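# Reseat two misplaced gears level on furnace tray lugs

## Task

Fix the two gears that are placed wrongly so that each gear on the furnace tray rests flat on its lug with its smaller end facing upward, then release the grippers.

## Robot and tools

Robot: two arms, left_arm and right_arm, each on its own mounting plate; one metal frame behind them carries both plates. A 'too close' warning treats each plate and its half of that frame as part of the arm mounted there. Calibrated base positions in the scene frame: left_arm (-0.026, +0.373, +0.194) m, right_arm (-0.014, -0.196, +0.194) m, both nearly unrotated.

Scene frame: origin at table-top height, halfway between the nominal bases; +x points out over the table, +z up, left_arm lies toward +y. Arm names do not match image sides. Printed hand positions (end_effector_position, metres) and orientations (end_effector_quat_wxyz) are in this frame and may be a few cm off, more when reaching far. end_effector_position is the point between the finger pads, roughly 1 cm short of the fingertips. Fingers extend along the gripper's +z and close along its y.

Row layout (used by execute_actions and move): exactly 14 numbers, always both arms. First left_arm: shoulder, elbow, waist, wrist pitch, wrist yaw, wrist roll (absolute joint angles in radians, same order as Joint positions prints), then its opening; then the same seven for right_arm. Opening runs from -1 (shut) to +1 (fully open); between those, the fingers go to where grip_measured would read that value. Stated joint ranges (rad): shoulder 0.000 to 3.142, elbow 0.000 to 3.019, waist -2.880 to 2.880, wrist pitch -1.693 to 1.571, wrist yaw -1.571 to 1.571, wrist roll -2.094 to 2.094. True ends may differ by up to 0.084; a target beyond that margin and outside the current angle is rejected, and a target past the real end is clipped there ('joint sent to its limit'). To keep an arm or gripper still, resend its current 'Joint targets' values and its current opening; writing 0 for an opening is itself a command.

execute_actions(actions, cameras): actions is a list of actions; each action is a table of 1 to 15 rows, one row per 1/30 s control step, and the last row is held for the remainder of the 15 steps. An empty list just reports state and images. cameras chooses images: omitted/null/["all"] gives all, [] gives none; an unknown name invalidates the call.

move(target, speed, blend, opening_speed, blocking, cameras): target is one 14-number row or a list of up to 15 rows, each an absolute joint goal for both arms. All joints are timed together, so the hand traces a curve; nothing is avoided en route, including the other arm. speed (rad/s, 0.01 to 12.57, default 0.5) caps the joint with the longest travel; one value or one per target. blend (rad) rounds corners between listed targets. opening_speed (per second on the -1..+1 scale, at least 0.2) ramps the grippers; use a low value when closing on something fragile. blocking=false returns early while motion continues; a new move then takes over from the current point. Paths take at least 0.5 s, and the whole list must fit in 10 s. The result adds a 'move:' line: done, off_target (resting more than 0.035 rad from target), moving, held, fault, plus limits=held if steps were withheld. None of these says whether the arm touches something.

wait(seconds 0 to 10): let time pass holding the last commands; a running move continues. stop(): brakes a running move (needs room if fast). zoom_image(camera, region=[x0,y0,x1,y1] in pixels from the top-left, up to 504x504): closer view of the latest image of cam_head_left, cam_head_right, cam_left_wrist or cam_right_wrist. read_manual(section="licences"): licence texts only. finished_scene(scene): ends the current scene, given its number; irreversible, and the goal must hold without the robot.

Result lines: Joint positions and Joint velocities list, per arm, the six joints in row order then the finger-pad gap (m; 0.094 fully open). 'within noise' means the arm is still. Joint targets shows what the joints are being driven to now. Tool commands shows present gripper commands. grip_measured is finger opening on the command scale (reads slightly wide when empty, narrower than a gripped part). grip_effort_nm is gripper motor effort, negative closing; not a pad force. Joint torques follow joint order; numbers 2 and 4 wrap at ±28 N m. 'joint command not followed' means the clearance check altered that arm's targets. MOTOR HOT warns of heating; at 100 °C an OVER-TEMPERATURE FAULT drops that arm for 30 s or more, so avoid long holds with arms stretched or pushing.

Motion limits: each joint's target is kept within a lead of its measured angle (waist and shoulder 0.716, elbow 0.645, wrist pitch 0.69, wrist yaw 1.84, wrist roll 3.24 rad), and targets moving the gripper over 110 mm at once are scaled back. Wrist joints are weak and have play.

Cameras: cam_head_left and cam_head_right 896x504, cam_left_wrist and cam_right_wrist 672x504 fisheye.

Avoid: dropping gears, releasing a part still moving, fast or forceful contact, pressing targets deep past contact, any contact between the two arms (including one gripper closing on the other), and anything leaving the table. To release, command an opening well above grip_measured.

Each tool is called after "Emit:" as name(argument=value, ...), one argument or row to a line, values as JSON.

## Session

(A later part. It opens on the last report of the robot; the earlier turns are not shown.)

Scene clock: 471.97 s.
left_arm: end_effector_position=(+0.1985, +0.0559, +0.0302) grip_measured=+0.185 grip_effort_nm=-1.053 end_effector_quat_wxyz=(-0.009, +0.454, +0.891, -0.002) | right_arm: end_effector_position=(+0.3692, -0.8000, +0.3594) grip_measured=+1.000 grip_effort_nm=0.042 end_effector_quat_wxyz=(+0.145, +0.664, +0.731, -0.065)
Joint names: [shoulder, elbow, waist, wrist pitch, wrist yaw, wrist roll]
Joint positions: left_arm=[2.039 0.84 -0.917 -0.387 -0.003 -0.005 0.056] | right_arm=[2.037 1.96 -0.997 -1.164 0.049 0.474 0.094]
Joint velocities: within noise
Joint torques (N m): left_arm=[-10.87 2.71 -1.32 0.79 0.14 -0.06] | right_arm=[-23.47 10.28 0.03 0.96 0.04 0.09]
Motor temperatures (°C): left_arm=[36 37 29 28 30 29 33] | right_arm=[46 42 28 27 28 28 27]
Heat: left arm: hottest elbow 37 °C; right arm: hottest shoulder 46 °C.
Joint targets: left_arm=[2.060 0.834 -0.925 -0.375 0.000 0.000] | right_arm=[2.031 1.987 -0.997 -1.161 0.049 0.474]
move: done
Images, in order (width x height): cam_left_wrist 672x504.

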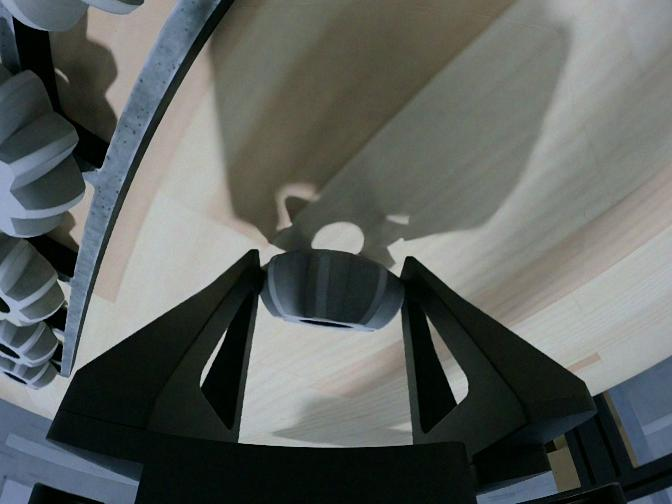

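Contact; it's rotating. Continue.

Emit:
move(
  target=[2.075,0.83,-0.925,-0.355,0,0,0.02,2.031,1.987,-0.997,-1.161,0.049,0.474,1],
  speed=0.05,
  cameras=["cam_left_wrist"],
)

Emit:
move(
  target=[2.095,0.83,-0.925,-0.335,0,0,0.02,2.031,1.987,-0.997,-1.161,0.049,0.474,1],
  speed=0.05,
  cameras=["cam_left_wrist"],
)

Scene clock: 477.13 s.
left_arm: end_effector_position=(+0.2003, +0.0538, +0.0275) grip_measured=+0.181 grip_effort_nm=-1.048 end_effector_quat_wxyz=(-0.003, +0.455, +0.890, -0.004) | right_arm: end_effector_position=(+0.3692, -0.8000, +0.3594) grip_measured=+1.000 grip_effort_nm=0.037 end_effector_quat_wxyz=(+0.145, +0.664, +0.731, -0.065)
Joint names: [shoulder, elbow, waist, wrist pitch, wrist yaw, wrist roll]
Joint positions: left_arm=[2.046 0.84 -0.917 -0.367 -0.005 -0.004 0.056] | right_arm=[2.037 1.96 -0.997 -1.164 0.049 0.474 0.094]
Joint velocities: within noise
Joint torques (N m): left_arm=[-10.4 2.37 -1.44 0.85 0.14 -0.06] | right_arm=[-23.41 10.28 0.09 1.01 0.02 0.1]
Motor temperatures (°C): left_arm=[36 37 29 28 30 29 33] | right_arm=[46 42 28 27 28 28 27]
Heat: left arm: hottest elbow 37 °C; right arm: hottest shoulder 46 °C.
Joint targets: left_arm=[2.075 0.830 -0.925 -0.354 -0.002 0.002] | right_arm=[2.031 1.987 -0.997 -1.161 0.049 0.474]
move: done
Images, in order (width x height): cam_left_wrist 672x504.

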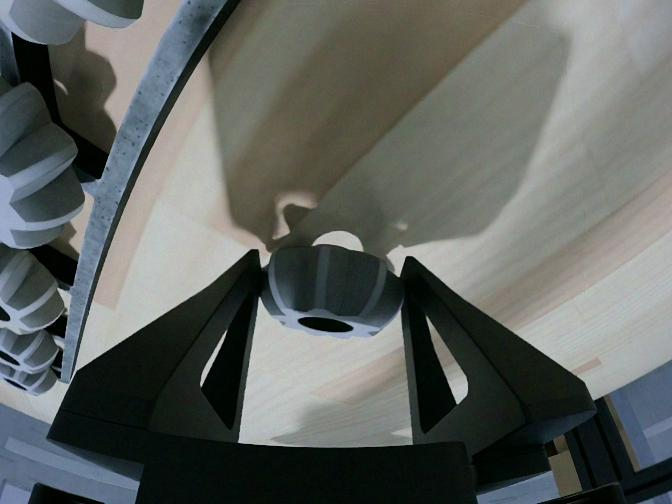

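Scene clock: 477.83 s.
left_arm: end_effector_position=(+0.2019, +0.0514, +0.0245) grip_measured=+0.176 grip_effort_nm=-1.048 end_effector_quat_wxyz=(+0.003, +0.458, +0.889, -0.007) | right_arm: end_effector_position=(+0.3692, -0.8000, +0.3594) grip_measured=+1.000 grip_effort_nm=0.032 end_effector_quat_wxyz=(+0.145, +0.664, +0.731, -0.065)
Joint names: [shoulder, elbow, waist, wrist pitch, wrist yaw, wrist roll]
Joint positions: left_arm=[2.054 0.84 -0.917 -0.346 -0.005 0.004 0.055] | right_arm=[2.037 1.96 -0.997 -1.164 0.049 0.474 0.094]
Joint velocities: within noise
Joint torques (N m): left_arm=[-9.58 2.37 -1.38 0.77 0.21 -0.08] | right_arm=[-23.47 10.28 0.03 0.99 0.03 0.09]
Motor temperatures (°C): left_arm=[36 37 29 28 30 29 33] | right_arm=[46 42 28 27 28 28 27]
Heat: left arm: hottest elbow 37 °C; right arm: hottest shoulder 46 °C.
Joint targets: left_arm=[2.095 0.830 -0.925 -0.335 0.000 0.008] | right_arm=[2.031 1.987 -0.997 -1.161 0.049 0.474]
move: off_target (left_arm); left_arm: the shoulder is farthest, 0.041 rad from its target
Images, in order (width x height): cam_left_wrist 672x504.

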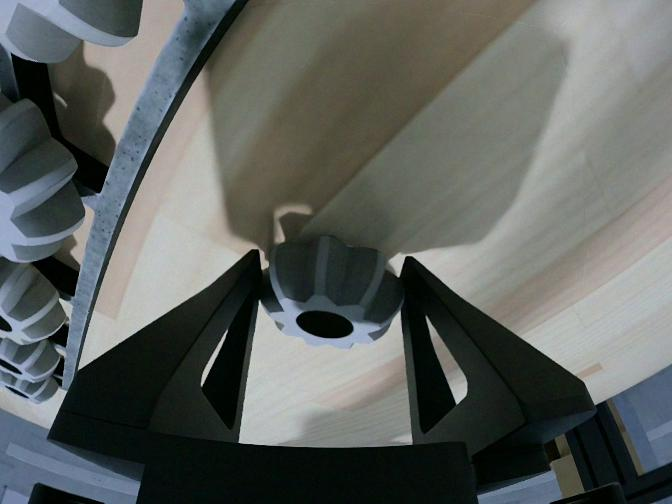

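Emit:
move(
  target=[2.110,0.835,-0.925,-0.305,0,0,0.02,2.031,1.987,-0.997,-1.161,0.049,0.474,1],
  speed=0.05,
  cameras=["cam_left_wrist"],
)

Emit:
move(
  target=[2.135,0.835,-0.925,-0.285,0,0,0.02,2.031,1.987,-0.997,-1.161,0.049,0.474,1],
  speed=0.05,
  cameras=["cam_left_wrist"],
)

Scene clock: 486.10 s.
left_arm: end_effector_position=(+0.2008, +0.0498, +0.0201) grip_measured=+0.059 grip_effort_nm=-1.053 end_effector_quat_wxyz=(+0.003, +0.456, +0.890, -0.012) | right_arm: end_effector_position=(+0.3692, -0.8000, +0.3594) grip_measured=+1.000 grip_effort_nm=0.032 end_effector_quat_wxyz=(+0.145, +0.664, +0.731, -0.065)
Joint names: [shoulder, elbow, waist, wrist pitch, wrist yaw, wrist roll]
Joint positions: left_arm=[2.066 0.84 -0.917 -0.329 0.004 -0.001 0.05] | right_arm=[2.037 1.96 -0.997 -1.164 0.049 0.474 0.094]
Joint velocities: within noise
Joint torques (N m): left_arm=[-9.47 2.62 -1.38 1.37 0.16 -0.14] | right_arm=[-23.41 10.26 -0.03 0.98 0.03 0.09]
Motor temperatures (°C): left_arm=[36 36 29 28 30 29 33] | right_arm=[47 42 28 27 28 28 27]
Heat: left arm: hottest shoulder 36 °C; right arm: hottest shoulder 47 °C.
Joint targets: left_arm=[2.110 0.835 -0.925 -0.306 0.008 -0.004] | right_arm=[2.031 1.987 -0.997 -1.161 0.049 0.474]
move: off_target (left_arm); left_arm: the shoulder is farthest, 0.044 rad from its target
Images, in order (width x height): cam_left_wrist 672x504.

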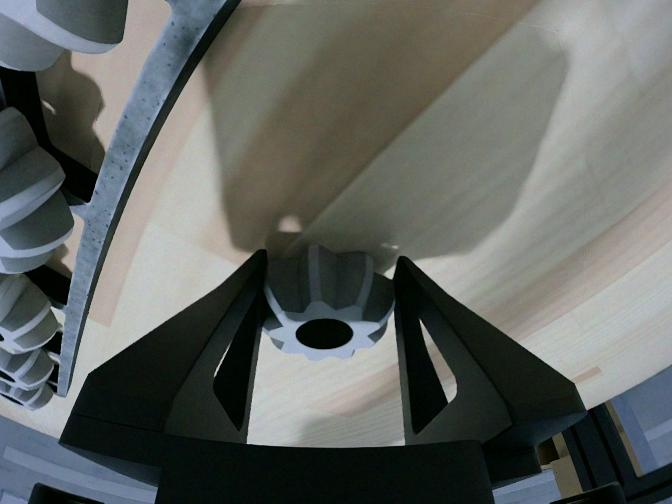

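Scene clock: 486.83 s.
left_arm: end_effector_position=(+0.2012, +0.0493, +0.0200) grip_measured=+0.059 grip_effort_nm=-1.043 end_effector_quat_wxyz=(+0.005, +0.457, +0.889, -0.013) | right_arm: end_effector_position=(+0.3692, -0.8000, +0.3594) grip_measured=+1.000 grip_effort_nm=0.032 end_effector_quat_wxyz=(+0.145, +0.664, +0.731, -0.065)
Joint names: [shoulder, elbow, waist, wrist pitch, wrist yaw, wrist roll]
Joint positions: left_arm=[2.067 0.84 -0.917 -0.326 0.004 0.001 0.05] | right_arm=[2.037 1.96 -0.997 -1.164 0.049 0.474 0.094]
Joint velocities: within noise
Joint torques (N m): left_arm=[-7.65 2.62 -1.26 2.29 -0.17 -0.1] | right_arm=[-23.47 10.25 -0.03 0.99 0.03 0.09]
Motor temperatures (°C): left_arm=[36 36 29 28 30 29 33] | right_arm=[47 42 28 27 28 28 27]
Heat: left arm: hottest shoulder 36 °C; right arm: hottest shoulder 47 °C.
Joint targets: left_arm=[2.135 0.835 -0.925 -0.284 0.000 0.002] | right_arm=[2.031 1.987 -0.997 -1.161 0.049 0.474]
move: off_target (left_arm); left_arm: the shoulder is farthest, 0.068 rad from its target
Images, in order (width x height): cam_left_wrist 672x504.

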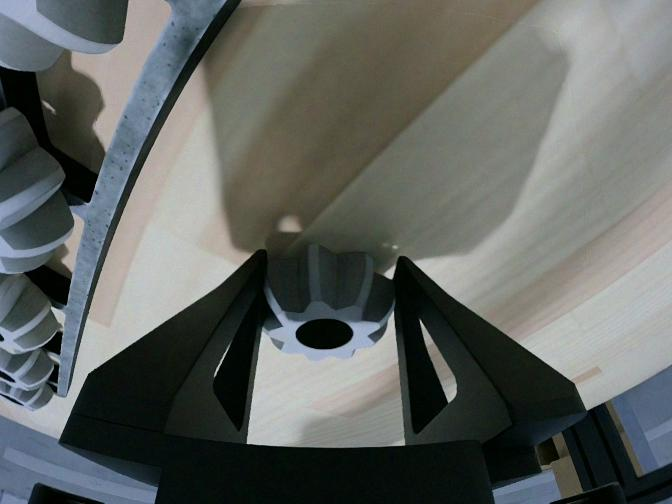

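Emit:
move(
  target=[
    [2.08,0.84,-0.925,-0.315,0,0,0.02,2.031,1.987,-0.997,-1.161,0.049,0.474,1],
    [2.08,0.84,-0.925,-0.315,0,0,0.6,2.031,1.987,-0.997,-1.161,0.049,0.474,1],
  ],
  speed=0.05,
  opening_speed=0.25,
  cameras=["cam_left_wrist"],
)

Scene clock: 499.77 s.
left_arm: end_effector_position=(+0.2027, +0.0481, +0.0204) grip_measured=+0.597 grip_effort_nm=0.110 end_effector_quat_wxyz=(+0.008, +0.457, +0.889, -0.013) | right_arm: end_effector_position=(+0.3692, -0.8000, +0.3594) grip_measured=+1.000 grip_effort_nm=0.032 end_effector_quat_wxyz=(+0.145, +0.664, +0.731, -0.065)
Joint names: [shoulder, elbow, waist, wrist pitch, wrist yaw, wrist roll]
Joint positions: left_arm=[2.066 0.841 -0.917 -0.321 0.001 0.001 0.075] | right_arm=[2.037 1.96 -0.997 -1.164 0.049 0.474 0.094]
Joint velocities: within noise
Joint torques (N m): left_arm=[-11.63 2.97 -1.44 0.59 -0.17 -0.11] | right_arm=[-23.36 10.26 -0.09 0.98 0.04 0.09]
Motor temperatures (°C): left_arm=[35 36 29 29 30 29 33] | right_arm=[47 42 28 27 28 28 27]
Heat: left arm: hottest elbow 36 °C; right arm: hottest shoulder 47 °C.
Joint targets: left_arm=[2.080 0.840 -0.925 -0.315 -0.003 0.000] | right_arm=[2.031 1.987 -0.997 -1.161 0.049 0.474]
move: done
Images, in order (width x height): cam_left_wrist 672x504.

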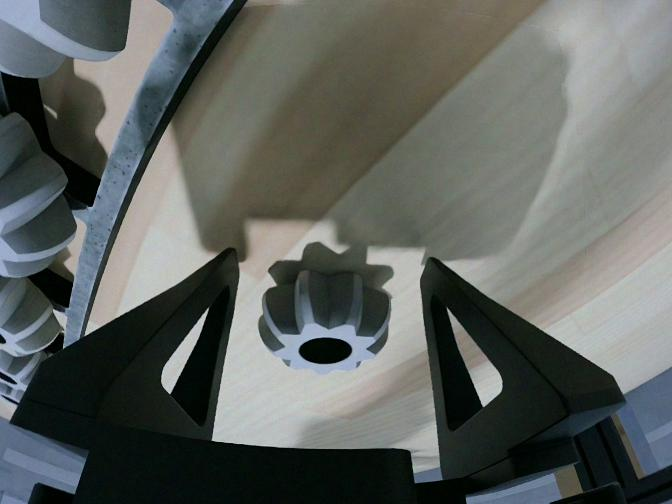

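Emit:
zoom_image(
  camera="cam_left_wrist",
  region=[220, 210, 440, 430],
)

Scaled by 2.291 from the camera's 672x504 image, which has a finer 960x720 frame.

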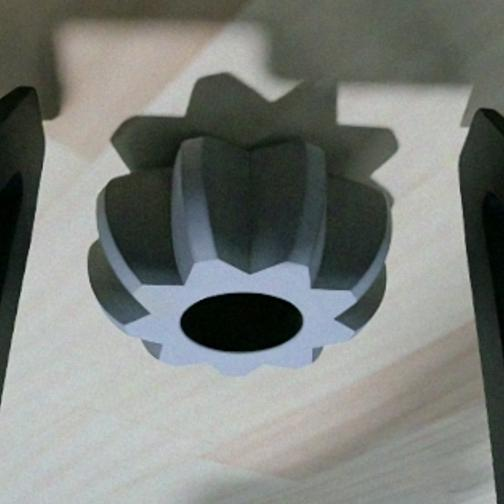

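Emit:
move(
  target=[2.035,0.78,-0.922,-0.300,0,0,0.6,2.031,1.987,-0.997,-1.161,0.049,0.474,1],
  speed=0.06,
  cameras=["cam_left_wrist"],
)

Scene clock: 521.43 s.
left_arm: end_effector_position=(+0.1871, +0.0698, +0.0183) grip_measured=+0.597 grip_effort_nm=0.110 end_effector_quat_wxyz=(-0.006, +0.456, +0.890, -0.006) | right_arm: end_effector_position=(+0.3692, -0.8000, +0.3594) grip_measured=+1.000 grip_effort_nm=0.037 end_effector_quat_wxyz=(+0.145, +0.664, +0.731, -0.065)
Joint names: [shoulder, elbow, waist, wrist pitch, wrist yaw, wrist roll]
Joint positions: left_arm=[2.053 0.787 -0.917 -0.312 0.001 -0.002 0.075] | right_arm=[2.037 1.96 -0.997 -1.164 0.049 0.474 0.094]
Joint velocities: within noise
Joint torques (N m): left_arm=[-13.16 2.09 -1.14 0.84 -0.05 -0.11] | right_arm=[-23.47 10.26 0.03 1.01 0.03 0.09]
Motor temperatures (°C): left_arm=[35 36 29 28 30 29 32] | right_arm=[47 42 28 27 28 28 27]
Heat: left arm: hottest elbow 36 °C; right arm: hottest shoulder 47 °C.
Joint targets: left_arm=[2.035 0.780 -0.922 -0.299 0.000 -0.003] | right_arm=[2.031 1.987 -0.997 -1.161 0.049 0.474]
move: done
Images, in order (width x height): cam_left_wrist 672x504.

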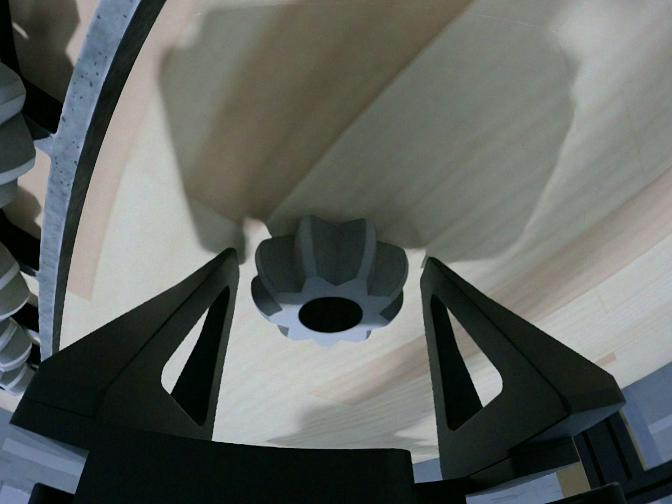

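Emit:
move(
  target=[2.055,0.835,-0.922,-0.320,0,0,0.6,2.031,1.987,-0.997,-1.161,0.049,0.474,1],
  speed=0.06,
  cameras=["cam_left_wrist"],
)

Scene clock: 527.57 s.
left_arm: end_effector_position=(+0.1968, +0.0564, +0.0216) grip_measured=+0.597 grip_effort_nm=0.115 end_effector_quat_wxyz=(+0.006, +0.455, +0.890, -0.012) | right_arm: end_effector_position=(+0.3692, -0.8000, +0.3594) grip_measured=+1.000 grip_effort_nm=0.037 end_effector_quat_wxyz=(+0.145, +0.664, +0.731, -0.065)
Joint names: [shoulder, elbow, waist, wrist pitch, wrist yaw, wrist roll]
Joint positions: left_arm=[2.053 0.814 -0.917 -0.312 0.001 -0.004 0.075] | right_arm=[2.037 1.96 -0.997 -1.164 0.049 0.474 0.094]
Joint velocities: within noise
Joint torques (N m): left_arm=[-12.1 4.57 -1.08 -0.08 -0.05 -0.09] | right_arm=[-23.41 10.26 -0.03 0.99 0.03 0.09]
Motor temperatures (°C): left_arm=[35 36 29 28 30 29 32] | right_arm=[47 42 28 27 28 28 27]
Heat: left arm: hottest elbow 36 °C; right arm: hottest shoulder 47 °C.
Joint targets: left_arm=[2.055 0.835 -0.922 -0.320 0.000 -0.002] | right_arm=[2.031 1.987 -0.997 -1.161 0.049 0.474]
move: done
Images, in order (width x height): cam_left_wrist 672x504.

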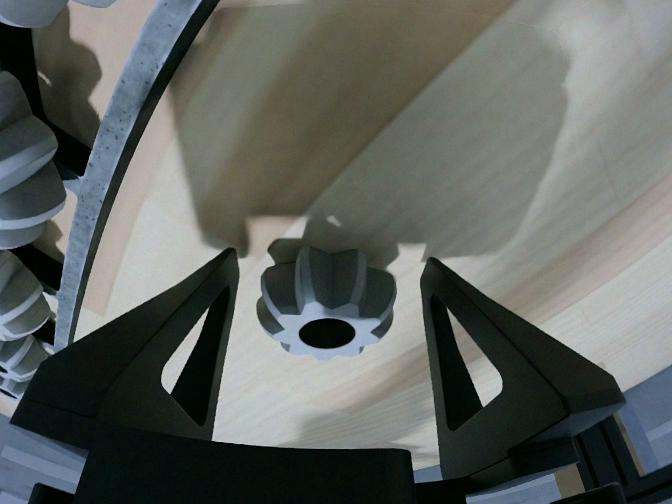

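Emit:
move(
  target=[2.072,0.793,-0.922,-0.303,0,0,0.6,2.031,1.987,-0.997,-1.161,0.049,0.474,1],
  speed=0.06,
  cameras=["cam_left_wrist"],
)

Scene clock: 535.70 s.
left_arm: end_effector_position=(+0.1915, +0.0638, +0.0198) grip_measured=+0.597 grip_effort_nm=0.110 end_effector_quat_wxyz=(-0.001, +0.455, +0.890, -0.008) | right_arm: end_effector_position=(+0.3692, -0.8000, +0.3594) grip_measured=+1.000 grip_effort_nm=0.032 end_effector_quat_wxyz=(+0.145, +0.664, +0.731, -0.065)
Joint names: [shoulder, elbow, waist, wrist pitch, wrist yaw, wrist roll]
Joint positions: left_arm=[2.053 0.799 -0.917 -0.312 0.001 -0.004 0.075] | right_arm=[2.037 1.96 -0.997 -1.164 0.049 0.474 0.094]
Joint velocities: within noise
Joint torques (N m): left_arm=[-10.75 2.3 -1.08 0.72 -0.05 -0.07] | right_arm=[-23.41 10.28 -0.03 0.98 0.03 0.09]
Motor temperatures (°C): left_arm=[36 36 29 28 30 29 32] | right_arm=[47 42 28 27 28 28 27]
Heat: left arm: hottest shoulder 36 °C; right arm: hottest shoulder 47 °C.
Joint targets: left_arm=[2.072 0.793 -0.922 -0.303 0.000 0.000] | right_arm=[2.031 1.987 -0.997 -1.161 0.049 0.474]
move: done
Images, in order (width x height): cam_left_wrist 672x504.

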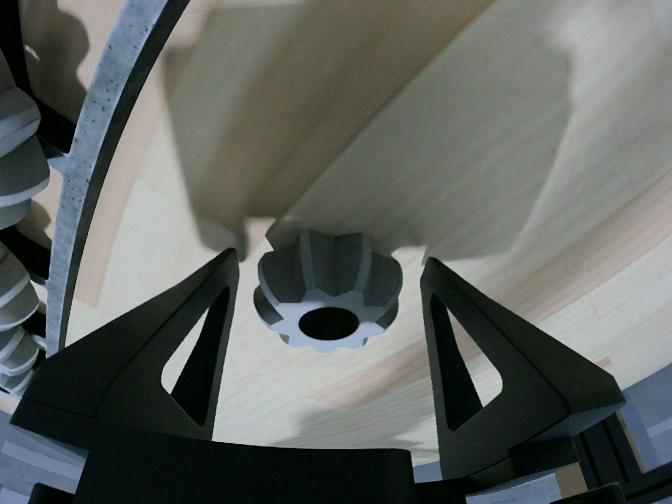

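Emit:
move(
  target=[
    [2.072,0.793,-0.922,-0.303,0,0,0.6,2.031,1.987,-0.997,-1.161,0.049,0.474,1],
    [2.072,0.793,-0.922,-0.303,0,0,0.03,2.031,1.987,-0.997,-1.161,0.049,0.474,1],
  ],
  opening_speed=0.25,
  cameras=["cam_left_wrist"],
)

Scene clock: 544.03 s.
left_arm: end_effector_position=(+0.1921, +0.0642, +0.0198) grip_measured=+0.086 grip_effort_nm=-1.038 end_effector_quat_wxyz=(+0.000, +0.458, +0.889, -0.006) | right_arm: end_effector_position=(+0.3692, -0.8000, +0.3594) grip_measured=+1.000 grip_effort_nm=0.032 end_effector_quat_wxyz=(+0.145, +0.664, +0.731, -0.065)
Joint names: [shoulder, elbow, waist, wrist pitch, wrist yaw, wrist roll]
Joint positions: left_arm=[2.053 0.799 -0.917 -0.312 -0.003 0.002 0.051] | right_arm=[2.037 1.96 -0.997 -1.164 0.049 0.474 0.094]
Joint velocities: within noise
Joint torques (N m): left_arm=[-10.75 2.32 -1.14 0.7 -0.05 -0.06] | right_arm=[-23.41 10.26 0.09 0.98 0.03 0.09]
Motor temperatures (°C): left_arm=[36 36 29 28 30 29 32] | right_arm=[47 42 28 27 28 28 27]
Heat: left arm: hottest shoulder 36 °C; right arm: hottest shoulder 47 °C.
Joint targets: left_arm=[2.072 0.793 -0.922 -0.303 -0.005 0.006] | right_arm=[2.031 1.987 -0.997 -1.161 0.049 0.474]
move: done
Images, in order (width x height): cam_left_wrist 672x504.

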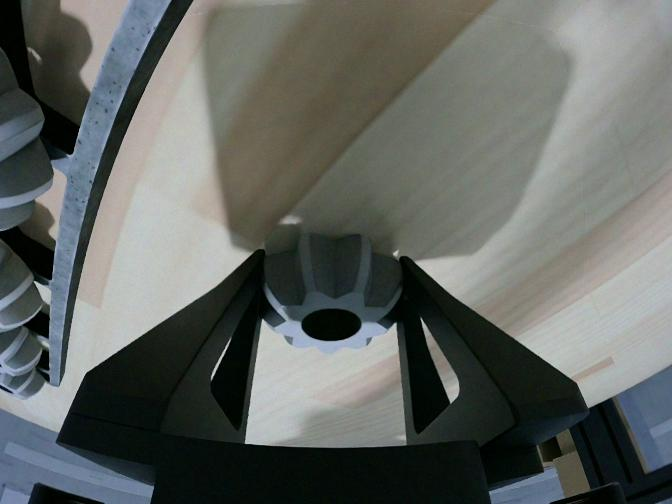

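Emit:
move(
  target=[
    [2.03,0.793,-0.922,-0.32,0,0,0.03,2.031,1.987,-0.997,-1.161,0.049,0.474,1],
    [1.89,0.79,-0.922,-0.44,0,0,0.03,2.031,1.987,-0.997,-1.161,0.049,0.474,1],
  ],
  speed=0.12,
  blend=0.02,
  cameras=["cam_left_wrist","cam_head_left"],
)

Scene clock: 552.37 s.
left_arm: end_effector_position=(+0.1969, +0.0588, +0.0678) grip_measured=+0.078 grip_effort_nm=-1.067 end_effector_quat_wxyz=(+0.008, +0.458, +0.889, -0.010) | right_arm: end_effector_position=(+0.3692, -0.8000, +0.3594) grip_measured=+1.000 grip_effort_nm=0.037 end_effector_quat_wxyz=(+0.145, +0.664, +0.731, -0.065)
Joint names: [shoulder, elbow, waist, wrist pitch, wrist yaw, wrist roll]
Joint positions: left_arm=[1.917 0.795 -0.917 -0.427 -0.003 0.002 0.051] | right_arm=[2.037 1.96 -0.997 -1.164 0.049 0.474 0.094]
Joint velocities: within noise
Joint torques (N m): left_arm=[-13.51 3.55 -1.08 -0.23 0.14 -0.13] | right_arm=[-23.41 10.28 -0.03 0.98 0.03 0.09]
Motor temperatures (°C): left_arm=[36 36 29 28 30 29 33] | right_arm=[47 42 28 27 28 28 27]
Heat: left arm: hottest shoulder 36 °C; right arm: hottest shoulder 47 °C.
Joint targets: left_arm=[1.890 0.790 -0.922 -0.440 0.000 0.000] | right_arm=[2.031 1.987 -0.997 -1.161 0.049 0.474]
move: done
Images, in order (width x height): cam_head_left 896x504, cam_left_wrist 672x504.

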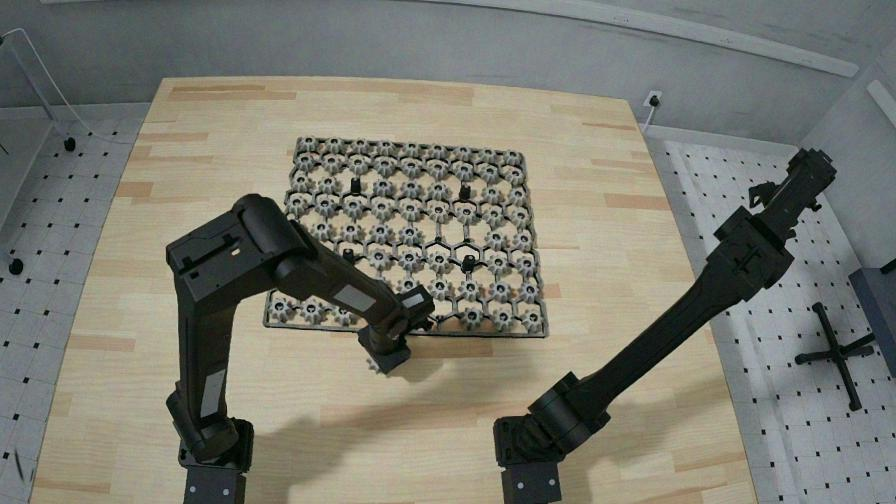

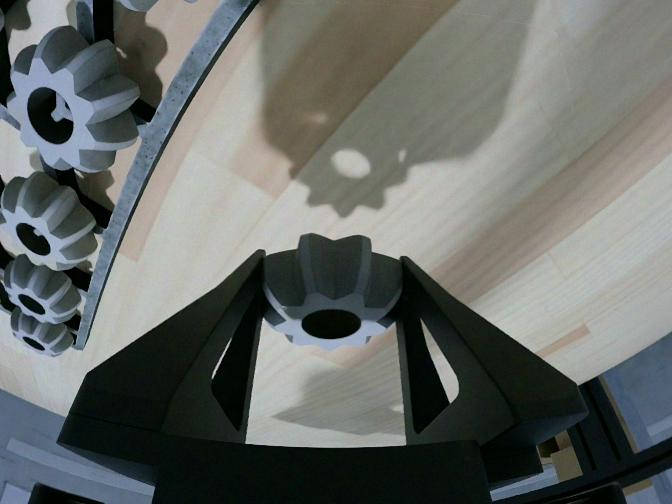

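Emit:
move(
  target=[
    [1.79,0.83,-0.922,-0.59,0,0,0.03,2.031,1.987,-0.997,-1.161,0.049,0.474,1],
    [2.135,1.48,-0.877,-0.865,0,-0.91,0.03,2.031,1.987,-0.997,-1.161,0.049,0.474,1],
  ],
  speed=[0.2,0.35],
  blend=0.05,
  cameras=["cam_left_wrist","cam_head_left"],
)

Scene clock: 568.00 s.
left_arm: end_effector_position=(+0.3233, -0.0847, +0.1196) grip_measured=+0.078 grip_effort_nm=-1.053 end_effector_quat_wxyz=(+0.002, +0.012, +1.000, -0.011) | right_arm: end_effector_position=(+0.3692, -0.8000, +0.3594) grip_measured=+1.000 grip_effort_nm=0.032 end_effector_quat_wxyz=(+0.145, +0.664, +0.731, -0.065)
Joint names: [shoulder, elbow, waist, wrist pitch, wrist yaw, wrist roll]
Joint positions: left_arm=[2.124 1.425 -0.885 -0.853 -0.003 -0.893 0.051] | right_arm=[2.037 1.96 -0.997 -1.164 0.049 0.474 0.094]
Joint velocities: within noise
Joint torques (N m): left_arm=[-16.5 10.96 -0.15 -0.31 0.07 -0.28] | right_arm=[-23.36 10.28 -0.09 0.98 0.04 0.1]
Motor temperatures (°C): left_arm=[36 37 29 28 30 29 33] | right_arm=[47 42 28 27 28 28 27]
Heat: left arm: hottest elbow 37 °C; right arm: hottest shoulder 47 °C.
Joint targets: left_arm=[2.135 1.480 -0.877 -0.865 0.000 -0.909] | right_arm=[2.031 1.987 -0.997 -1.161 0.049 0.474]
move: off_target (left_arm); left_arm: the elbow is farthest, 0.055 rad from its target
Images, in order (width x height): cam_head_left 896x504, cam_left_wrist 672x504.

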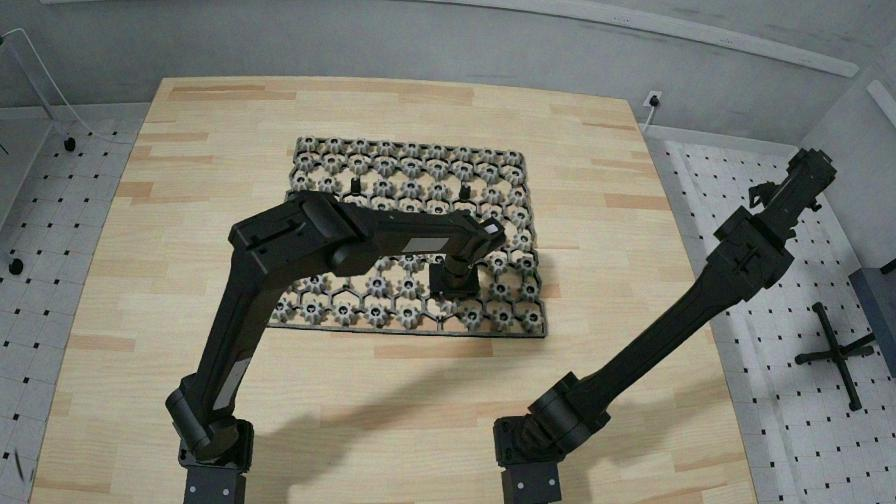

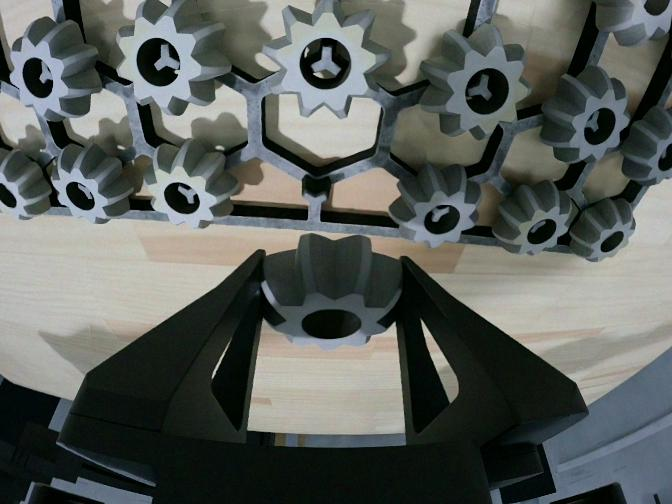

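Emit:
move(
  target=[2.21,1.372,-0.884,-0.752,0,-0.93,0.03,2.031,1.987,-0.997,-1.161,0.049,0.474,1],
  speed=0.12,
  cameras=["cam_left_wrist"],
)

Emit:
zoom_image(
  camera="cam_left_wrist",
  region=[200, 130, 460, 390],
)

Scene clock: 581.23 s.
left_arm: end_effector_position=(+0.3081, -0.0663, +0.0613) grip_measured=+0.078 grip_effort_nm=-1.048 end_effector_quat_wxyz=(-0.011, -0.003, +1.000, +0.006) | right_arm: end_effector_position=(+0.3692, -0.8000, +0.3594) grip_measured=+1.000 grip_effort_nm=0.037 end_effector_quat_wxyz=(+0.145, +0.664, +0.731, -0.065)
Joint names: [shoulder, elbow, waist, wrist pitch, wrist yaw, wrist roll]
Joint positions: left_arm=[2.204 1.371 -0.885 -0.761 -0.003 -0.923 0.051] | right_arm=[2.037 1.96 -0.997 -1.164 0.049 0.474 0.094]
Joint velocities: within noise
Joint torques (N m): left_arm=[-16.62 5.97 -0.62 0.55 0.06 -0.27] | right_arm=[-23.36 10.28 0.03 0.99 0.04 0.09]
Motor temperatures (°C): left_arm=[37 38 29 28 30 29 33] | right_arm=[47 42 28 27 28 28 27]
Heat: left arm: hottest elbow 38 °C; right arm: hottest shoulder 47 °C.
Joint targets: left_arm=[2.210 1.372 -0.884 -0.752 0.000 -0.938] | right_arm=[2.031 1.987 -0.997 -1.161 0.049 0.474]
move: done
Images, in order (width x height): cam_left_wrist 672x504.

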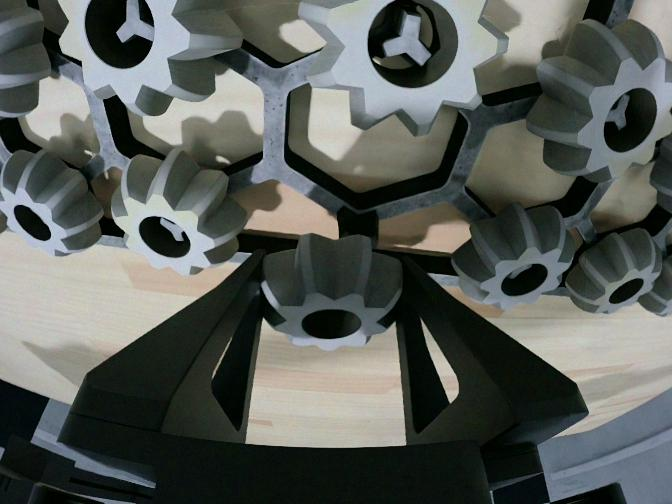

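Scaled by 1.938 from the camera's 672x504 image, which has a finer 960x720 frame.

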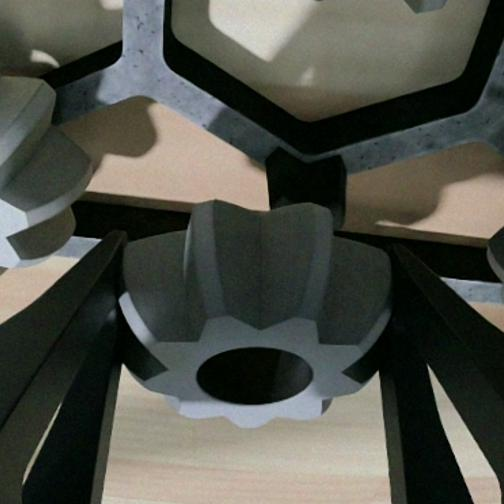

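Emit:
move(
  target=[2.225,1.425,-0.895,-0.765,0,-0.87,0.03,2.031,1.987,-0.997,-1.161,0.049,0.474,1],
  speed=0.08,
  cameras=["cam_left_wrist"],
)

Emit:
zoom_image(
  camera="cam_left_wrist",
  region=[200, 130, 460, 390],
)

Scene clock: 599.77 s.
left_arm: end_effector_position=(+0.3090, -0.0674, +0.0614) grip_measured=+0.078 grip_effort_nm=-1.048 end_effector_quat_wxyz=(-0.011, +0.019, +1.000, +0.005) | right_arm: end_effector_position=(+0.3692, -0.8000, +0.3594) grip_measured=+1.000 grip_effort_nm=0.032 end_effector_quat_wxyz=(+0.145, +0.664, +0.731, -0.065)
Joint names: [shoulder, elbow, waist, wrist pitch, wrist yaw, wrist roll]
Joint positions: left_arm=[2.205 1.374 -0.885 -0.761 -0.003 -0.878 0.051] | right_arm=[2.037 1.96 -0.997 -1.164 0.049 0.474 0.094]
Joint velocities: within noise
Joint torques (N m): left_arm=[-15.68 9.8 -1.55 -0.01 0.07 0.04] | right_arm=[-23.41 10.26 -0.03 0.98 0.03 0.09]
Motor temperatures (°C): left_arm=[38 39 29 28 30 29 34] | right_arm=[47 42 28 27 28 28 27]
Heat: left arm: hottest elbow 39 °C; right arm: hottest shoulder 47 °C.
Joint targets: left_arm=[2.225 1.425 -0.895 -0.765 0.000 -0.862] | right_arm=[2.031 1.987 -0.997 -1.161 0.049 0.474]
move: off_target (left_arm); left_arm: the elbow is farthest, 0.051 rad from its target
Images, in order (width x height): cam_left_wrist 672x504.

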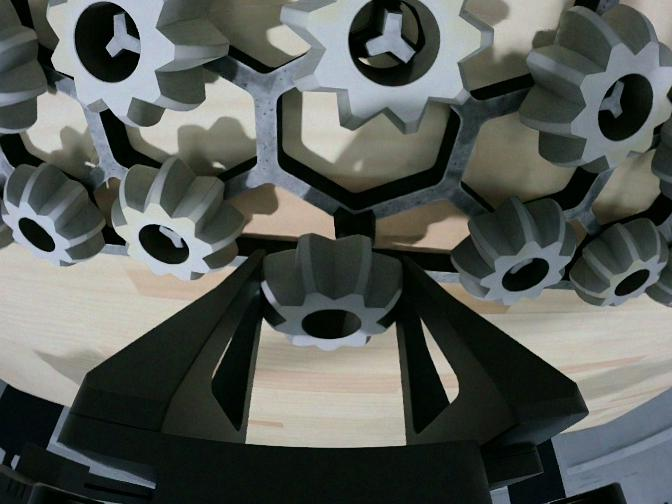

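Scaled by 1.938 from the camera's 672x504 image, which has a finer 960x720 frame.

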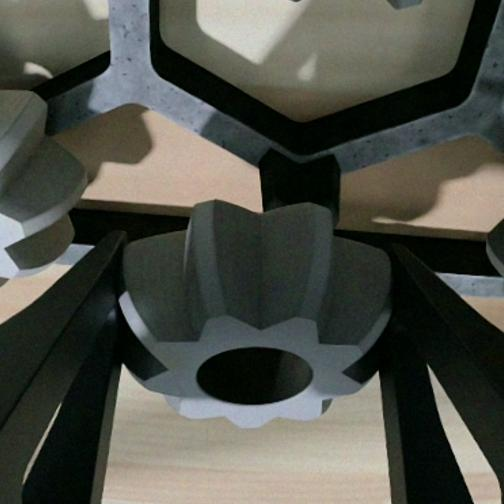

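Emit:
move(
  target=[2.24,1.448,-0.912,-0.768,0,-0.87,0.03,2.031,1.987,-0.997,-1.161,0.049,0.474,1],
  speed=0.08,
  cameras=["cam_left_wrist"],
)

Emit:
zoom_image(
  camera="cam_left_wrist",
  region=[200, 130, 460, 390],
)

Scene clock: 605.53 s.
left_arm: end_effector_position=(+0.3074, -0.0808, +0.0608) grip_measured=+0.078 grip_effort_nm=-1.048 end_effector_quat_wxyz=(-0.007, +0.028, +1.000, +0.000) | right_arm: end_effector_position=(+0.3692, -0.8000, +0.3594) grip_measured=+1.000 grip_effort_nm=0.037 end_effector_quat_wxyz=(+0.145, +0.664, +0.731, -0.065)
Joint names: [shoulder, elbow, waist, wrist pitch, wrist yaw, wrist roll]
Joint positions: left_arm=[2.219 1.4 -0.902 -0.761 -0.003 -0.878 0.051] | right_arm=[2.037 1.96 -0.997 -1.164 0.049 0.474 0.094]
Joint velocities: within noise
Joint torques (N m): left_arm=[-15.85 9.7 -1.49 -0.12 0.06 -0.04] | right_arm=[-23.47 10.26 0.09 0.99 0.03 0.09]
Motor temperatures (°C): left_arm=[37 39 29 28 30 29 34] | right_arm=[47 42 28 27 28 28 27]
Heat: left arm: hottest elbow 39 °C; right arm: hottest shoulder 47 °C.
Joint targets: left_arm=[2.240 1.448 -0.912 -0.768 0.000 -0.871] | right_arm=[2.031 1.987 -0.997 -1.161 0.049 0.474]
move: off_target (left_arm); left_arm: the elbow is farthest, 0.048 rad from its target
Images, in order (width x height): cam_left_wrist 672x504.

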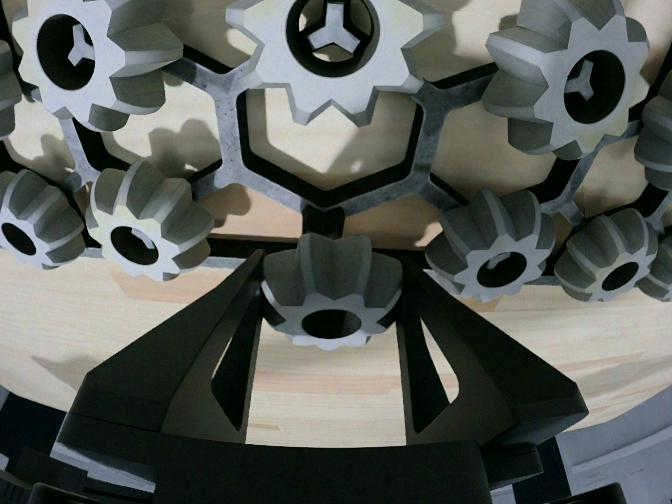

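Scaled by 1.938 from the camera's 672x504 image, which has a finer 960x720 frame.

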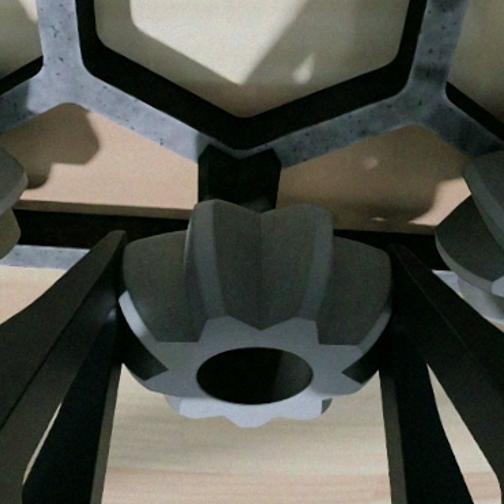

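Emit:
move(
  target=[2.245,1.388,-0.886,-0.742,0,-0.87,0.03,2.031,1.987,-0.997,-1.161,0.049,0.474,1],
  speed=0.06,
  cameras=["cam_left_wrist"],
)

Emit:
zoom_image(
  camera="cam_left_wrist",
  region=[200, 130, 460, 390],
)

Scene clock: 615.50 s.
left_arm: end_effector_position=(+0.3076, -0.0801, +0.0604) grip_measured=+0.078 grip_effort_nm=-1.048 end_effector_quat_wxyz=(-0.011, +0.026, +1.000, -0.003) | right_arm: end_effector_position=(+0.3692, -0.8000, +0.3594) grip_measured=+1.000 grip_effort_nm=0.032 end_effector_quat_wxyz=(+0.145, +0.664, +0.731, -0.065)
Joint names: [shoulder, elbow, waist, wrist pitch, wrist yaw, wrist roll]
Joint positions: left_arm=[2.219 1.398 -0.898 -0.76 0.006 -0.878 0.051] | right_arm=[2.037 1.96 -0.997 -1.164 0.049 0.474 0.094]
Joint velocities: within noise
Joint torques (N m): left_arm=[-15.56 5.19 0.03 1.01 0.01 -0.03] | right_arm=[-23.36 10.29 -0.03 0.98 0.03 0.09]
Motor temperatures (°C): left_arm=[37 40 29 28 30 29 34] | right_arm=[47 42 28 27 28 28 27]
Heat: left arm: hottest elbow 40 °C; right arm: hottest shoulder 47 °C.
Joint targets: left_arm=[2.245 1.388 -0.886 -0.743 0.008 -0.870] | right_arm=[2.031 1.987 -0.997 -1.161 0.049 0.474]
move: done
Images, in order (width x height): cam_left_wrist 672x504.

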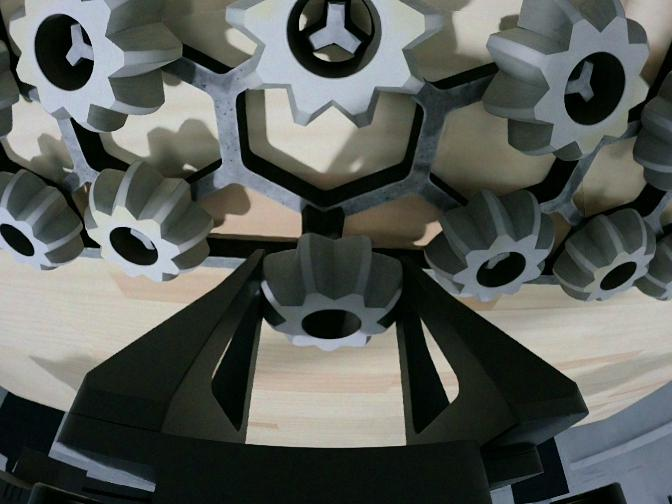

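Scaled by 1.938 from the camera's 672x504 image, which has a finer 960x720 frame.

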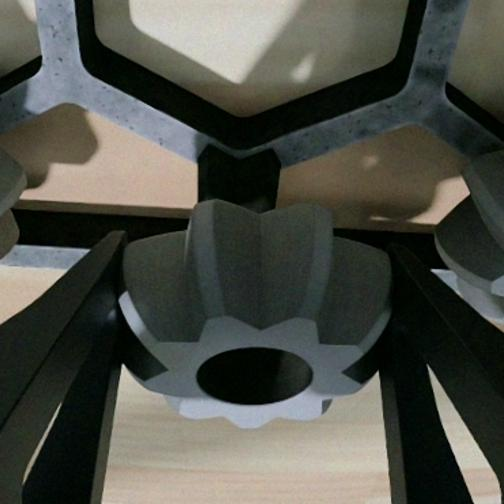

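Emit:
move(
  target=[2.268,1.385,-0.878,-0.730,0,-0.87,0.03,2.031,1.987,-0.997,-1.161,0.049,0.474,1],
  speed=0.06,
  cameras=["cam_left_wrist"],
)

Emit:
zoom_image(
  camera="cam_left_wrist",
  region=[200, 130, 460, 390],
)

Scene clock: 620.90 s.
left_arm: end_effector_position=(+0.3110, -0.0775, +0.0599) grip_measured=+0.078 grip_effort_nm=-1.053 end_effector_quat_wxyz=(-0.010, +0.018, +1.000, -0.004) | right_arm: end_effector_position=(+0.3692, -0.8000, +0.3594) grip_measured=+1.000 grip_effort_nm=0.042 end_effector_quat_wxyz=(+0.145, +0.664, +0.731, -0.065)
Joint names: [shoulder, elbow, waist, wrist pitch, wrist yaw, wrist roll]
Joint positions: left_arm=[2.219 1.396 -0.89 -0.757 0.006 -0.886 0.051] | right_arm=[2.037 1.96 -0.997 -1.164 0.049 0.474 0.094]
Joint velocities: within noise
Joint torques (N m): left_arm=[-13.86 5.08 0.15 1.47 -0.32 -0.03] | right_arm=[-23.47 10.29 0.03 0.98 0.03 0.1]
Motor temperatures (°C): left_arm=[37 40 29 28 30 29 34] | right_arm=[47 42 28 27 28 28 27]
Heat: left arm: hottest elbow 40 °C; right arm: hottest shoulder 47 °C.
Joint targets: left_arm=[2.268 1.385 -0.878 -0.730 0.000 -0.878] | right_arm=[2.031 1.987 -0.997 -1.161 0.049 0.474]
move: off_target (left_arm); left_arm: the shoulder is farthest, 0.049 rad from its target
Images, in order (width x height): cam_left_wrist 672x504.

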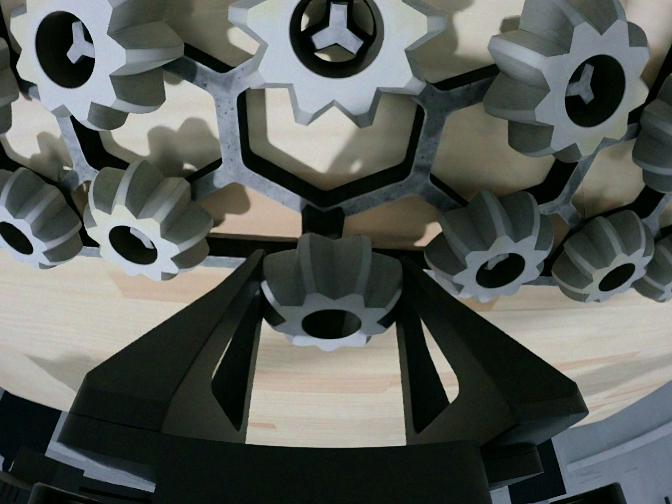

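Scaled by 1.938 from the camera's 672x504 image, which has a finer 960x720 frame.

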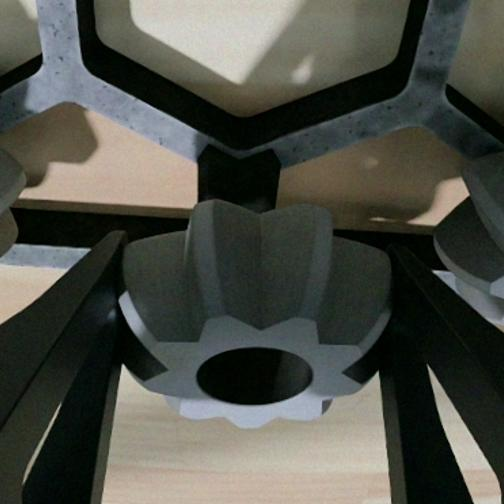

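Emit:
move(
  target=[2.170,1.388,-0.878,-0.785,0,-0.87,0.03,2.031,1.987,-0.997,-1.161,0.049,0.474,1],
  speed=0.06,
  cameras=["cam_left_wrist"],
)

Emit:
zoom_image(
  camera="cam_left_wrist",
  region=[200, 130, 460, 390],
)

Scene clock: 627.77 s.
left_arm: end_effector_position=(+0.3107, -0.0706, +0.0617) grip_measured=+0.078 grip_effort_nm=-1.057 end_effector_quat_wxyz=(-0.015, +0.019, +1.000, +0.003) | right_arm: end_effector_position=(+0.3692, -0.8000, +0.3594) grip_measured=+1.000 grip_effort_nm=0.037 end_effector_quat_wxyz=(+0.145, +0.664, +0.731, -0.065)
Joint names: [shoulder, elbow, waist, wrist pitch, wrist yaw, wrist roll]
Joint positions: left_arm=[2.212 1.39 -0.884 -0.772 0.004 -0.878 0.051] | right_arm=[2.037 1.96 -0.997 -1.164 0.049 0.474 0.094]
Joint velocities: within noise
Joint torques (N m): left_arm=[-20.31 5.81 -0.21 -0.4 -0.24 0.04] | right_arm=[-23.41 10.28 0.03 0.99 0.03 0.1]
Motor temperatures (°C): left_arm=[37 39 29 28 30 29 34] | right_arm=[47 43 28 27 28 28 27]
Heat: left arm: hottest elbow 39 °C; right arm: hottest shoulder 47 °C.
Joint targets: left_arm=[2.170 1.388 -0.878 -0.784 0.000 -0.863] | right_arm=[2.031 1.987 -0.997 -1.161 0.049 0.474]
move: off_target (left_arm); left_arm: the shoulder is farthest, 0.042 rad from its target
Images, in order (width x height): cam_left_wrist 672x504.

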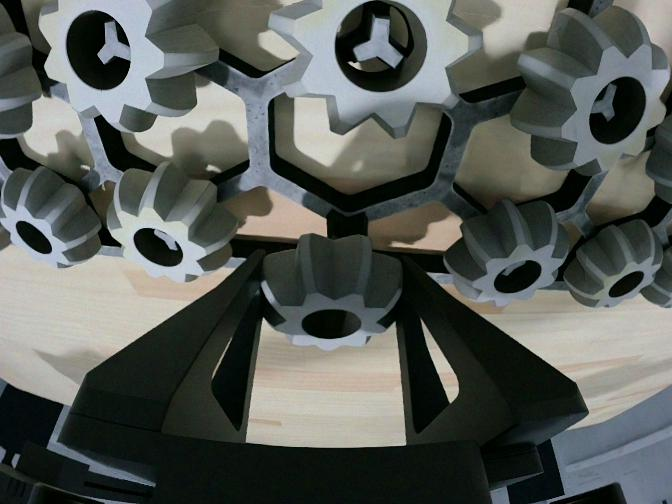

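Scaled by 1.938 from the camera's 672x504 image, which has a finer 960x720 frame.

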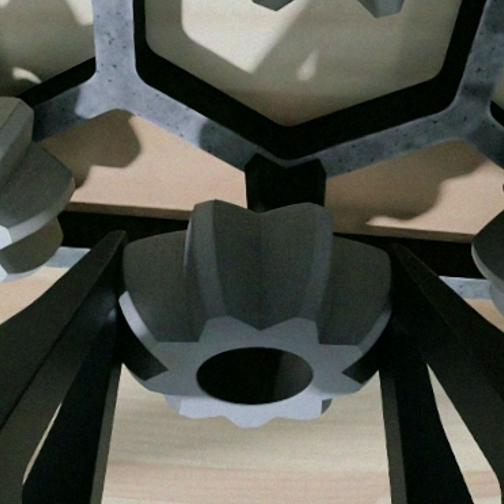

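Emit:
move(
  target=[
    [2.14,1.40,-0.878,-0.785,0,-0.87,0.03,2.031,1.987,-0.997,-1.161,0.049,0.474,1],
    [2.182,1.45,-0.867,-0.775,0,-0.87,0.03,2.031,1.987,-0.997,-1.161,0.049,0.474,1],
  ],
  speed=0.1,
  cameras=["cam_left_wrist"],
)

Emit:
zoom_image(
  camera="cam_left_wrist",
  region=[200, 130, 460, 390],
)

Scene clock: 645.30 s.
left_arm: end_effector_position=(+0.3228, -0.0767, +0.0817) grip_measured=+0.078 grip_effort_nm=-1.043 end_effector_quat_wxyz=(-0.002, +0.015, +1.000, -0.013) | right_arm: end_effector_position=(+0.3692, -0.8000, +0.3594) grip_measured=+1.000 grip_effort_nm=0.032 end_effector_quat_wxyz=(+0.145, +0.664, +0.731, -0.065)
Joint names: [shoulder, elbow, waist, wrist pitch, wrist yaw, wrist roll]
Joint positions: left_arm=[2.179 1.397 -0.874 -0.772 0.004 -0.877 0.051] | right_arm=[2.037 1.96 -0.997 -1.164 0.049 0.474 0.094]
Joint velocities: within noise
Joint torques (N m): left_arm=[-17.08 10.32 -0.15 0.14 -0.25 -0.03] | right_arm=[-23.36 10.26 0.03 0.99 0.04 0.09]
Motor temperatures (°C): left_arm=[40 39 29 28 30 29 34] | right_arm=[48 43 28 27 28 28 27]
Heat: left arm: hottest shoulder 40 °C; right arm: hottest shoulder 48 °C.
Joint targets: left_arm=[2.182 1.450 -0.867 -0.775 0.000 -0.868] | right_arm=[2.031 1.987 -0.997 -1.161 0.049 0.474]
move: off_target (left_arm); left_arm: the elbow is farthest, 0.053 rad from its target
Images, in order (width x height): cam_left_wrist 672x504.

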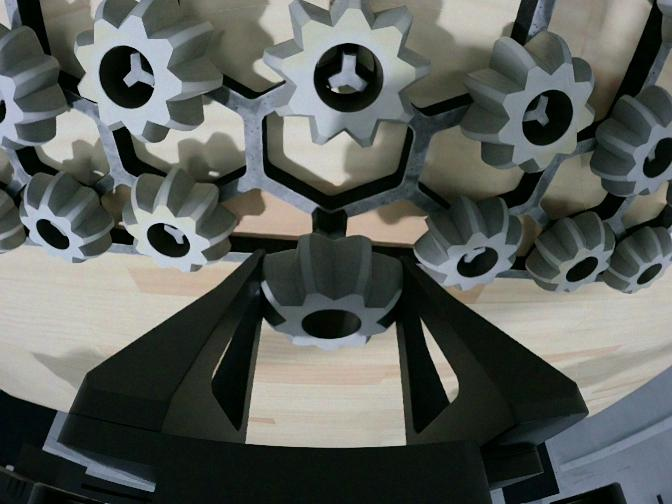

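Scaled by 1.938 from the camera's 672x504 image, which has a finer 960x720 frame.

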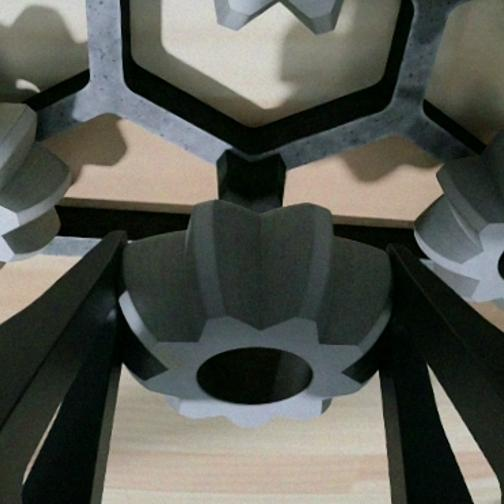

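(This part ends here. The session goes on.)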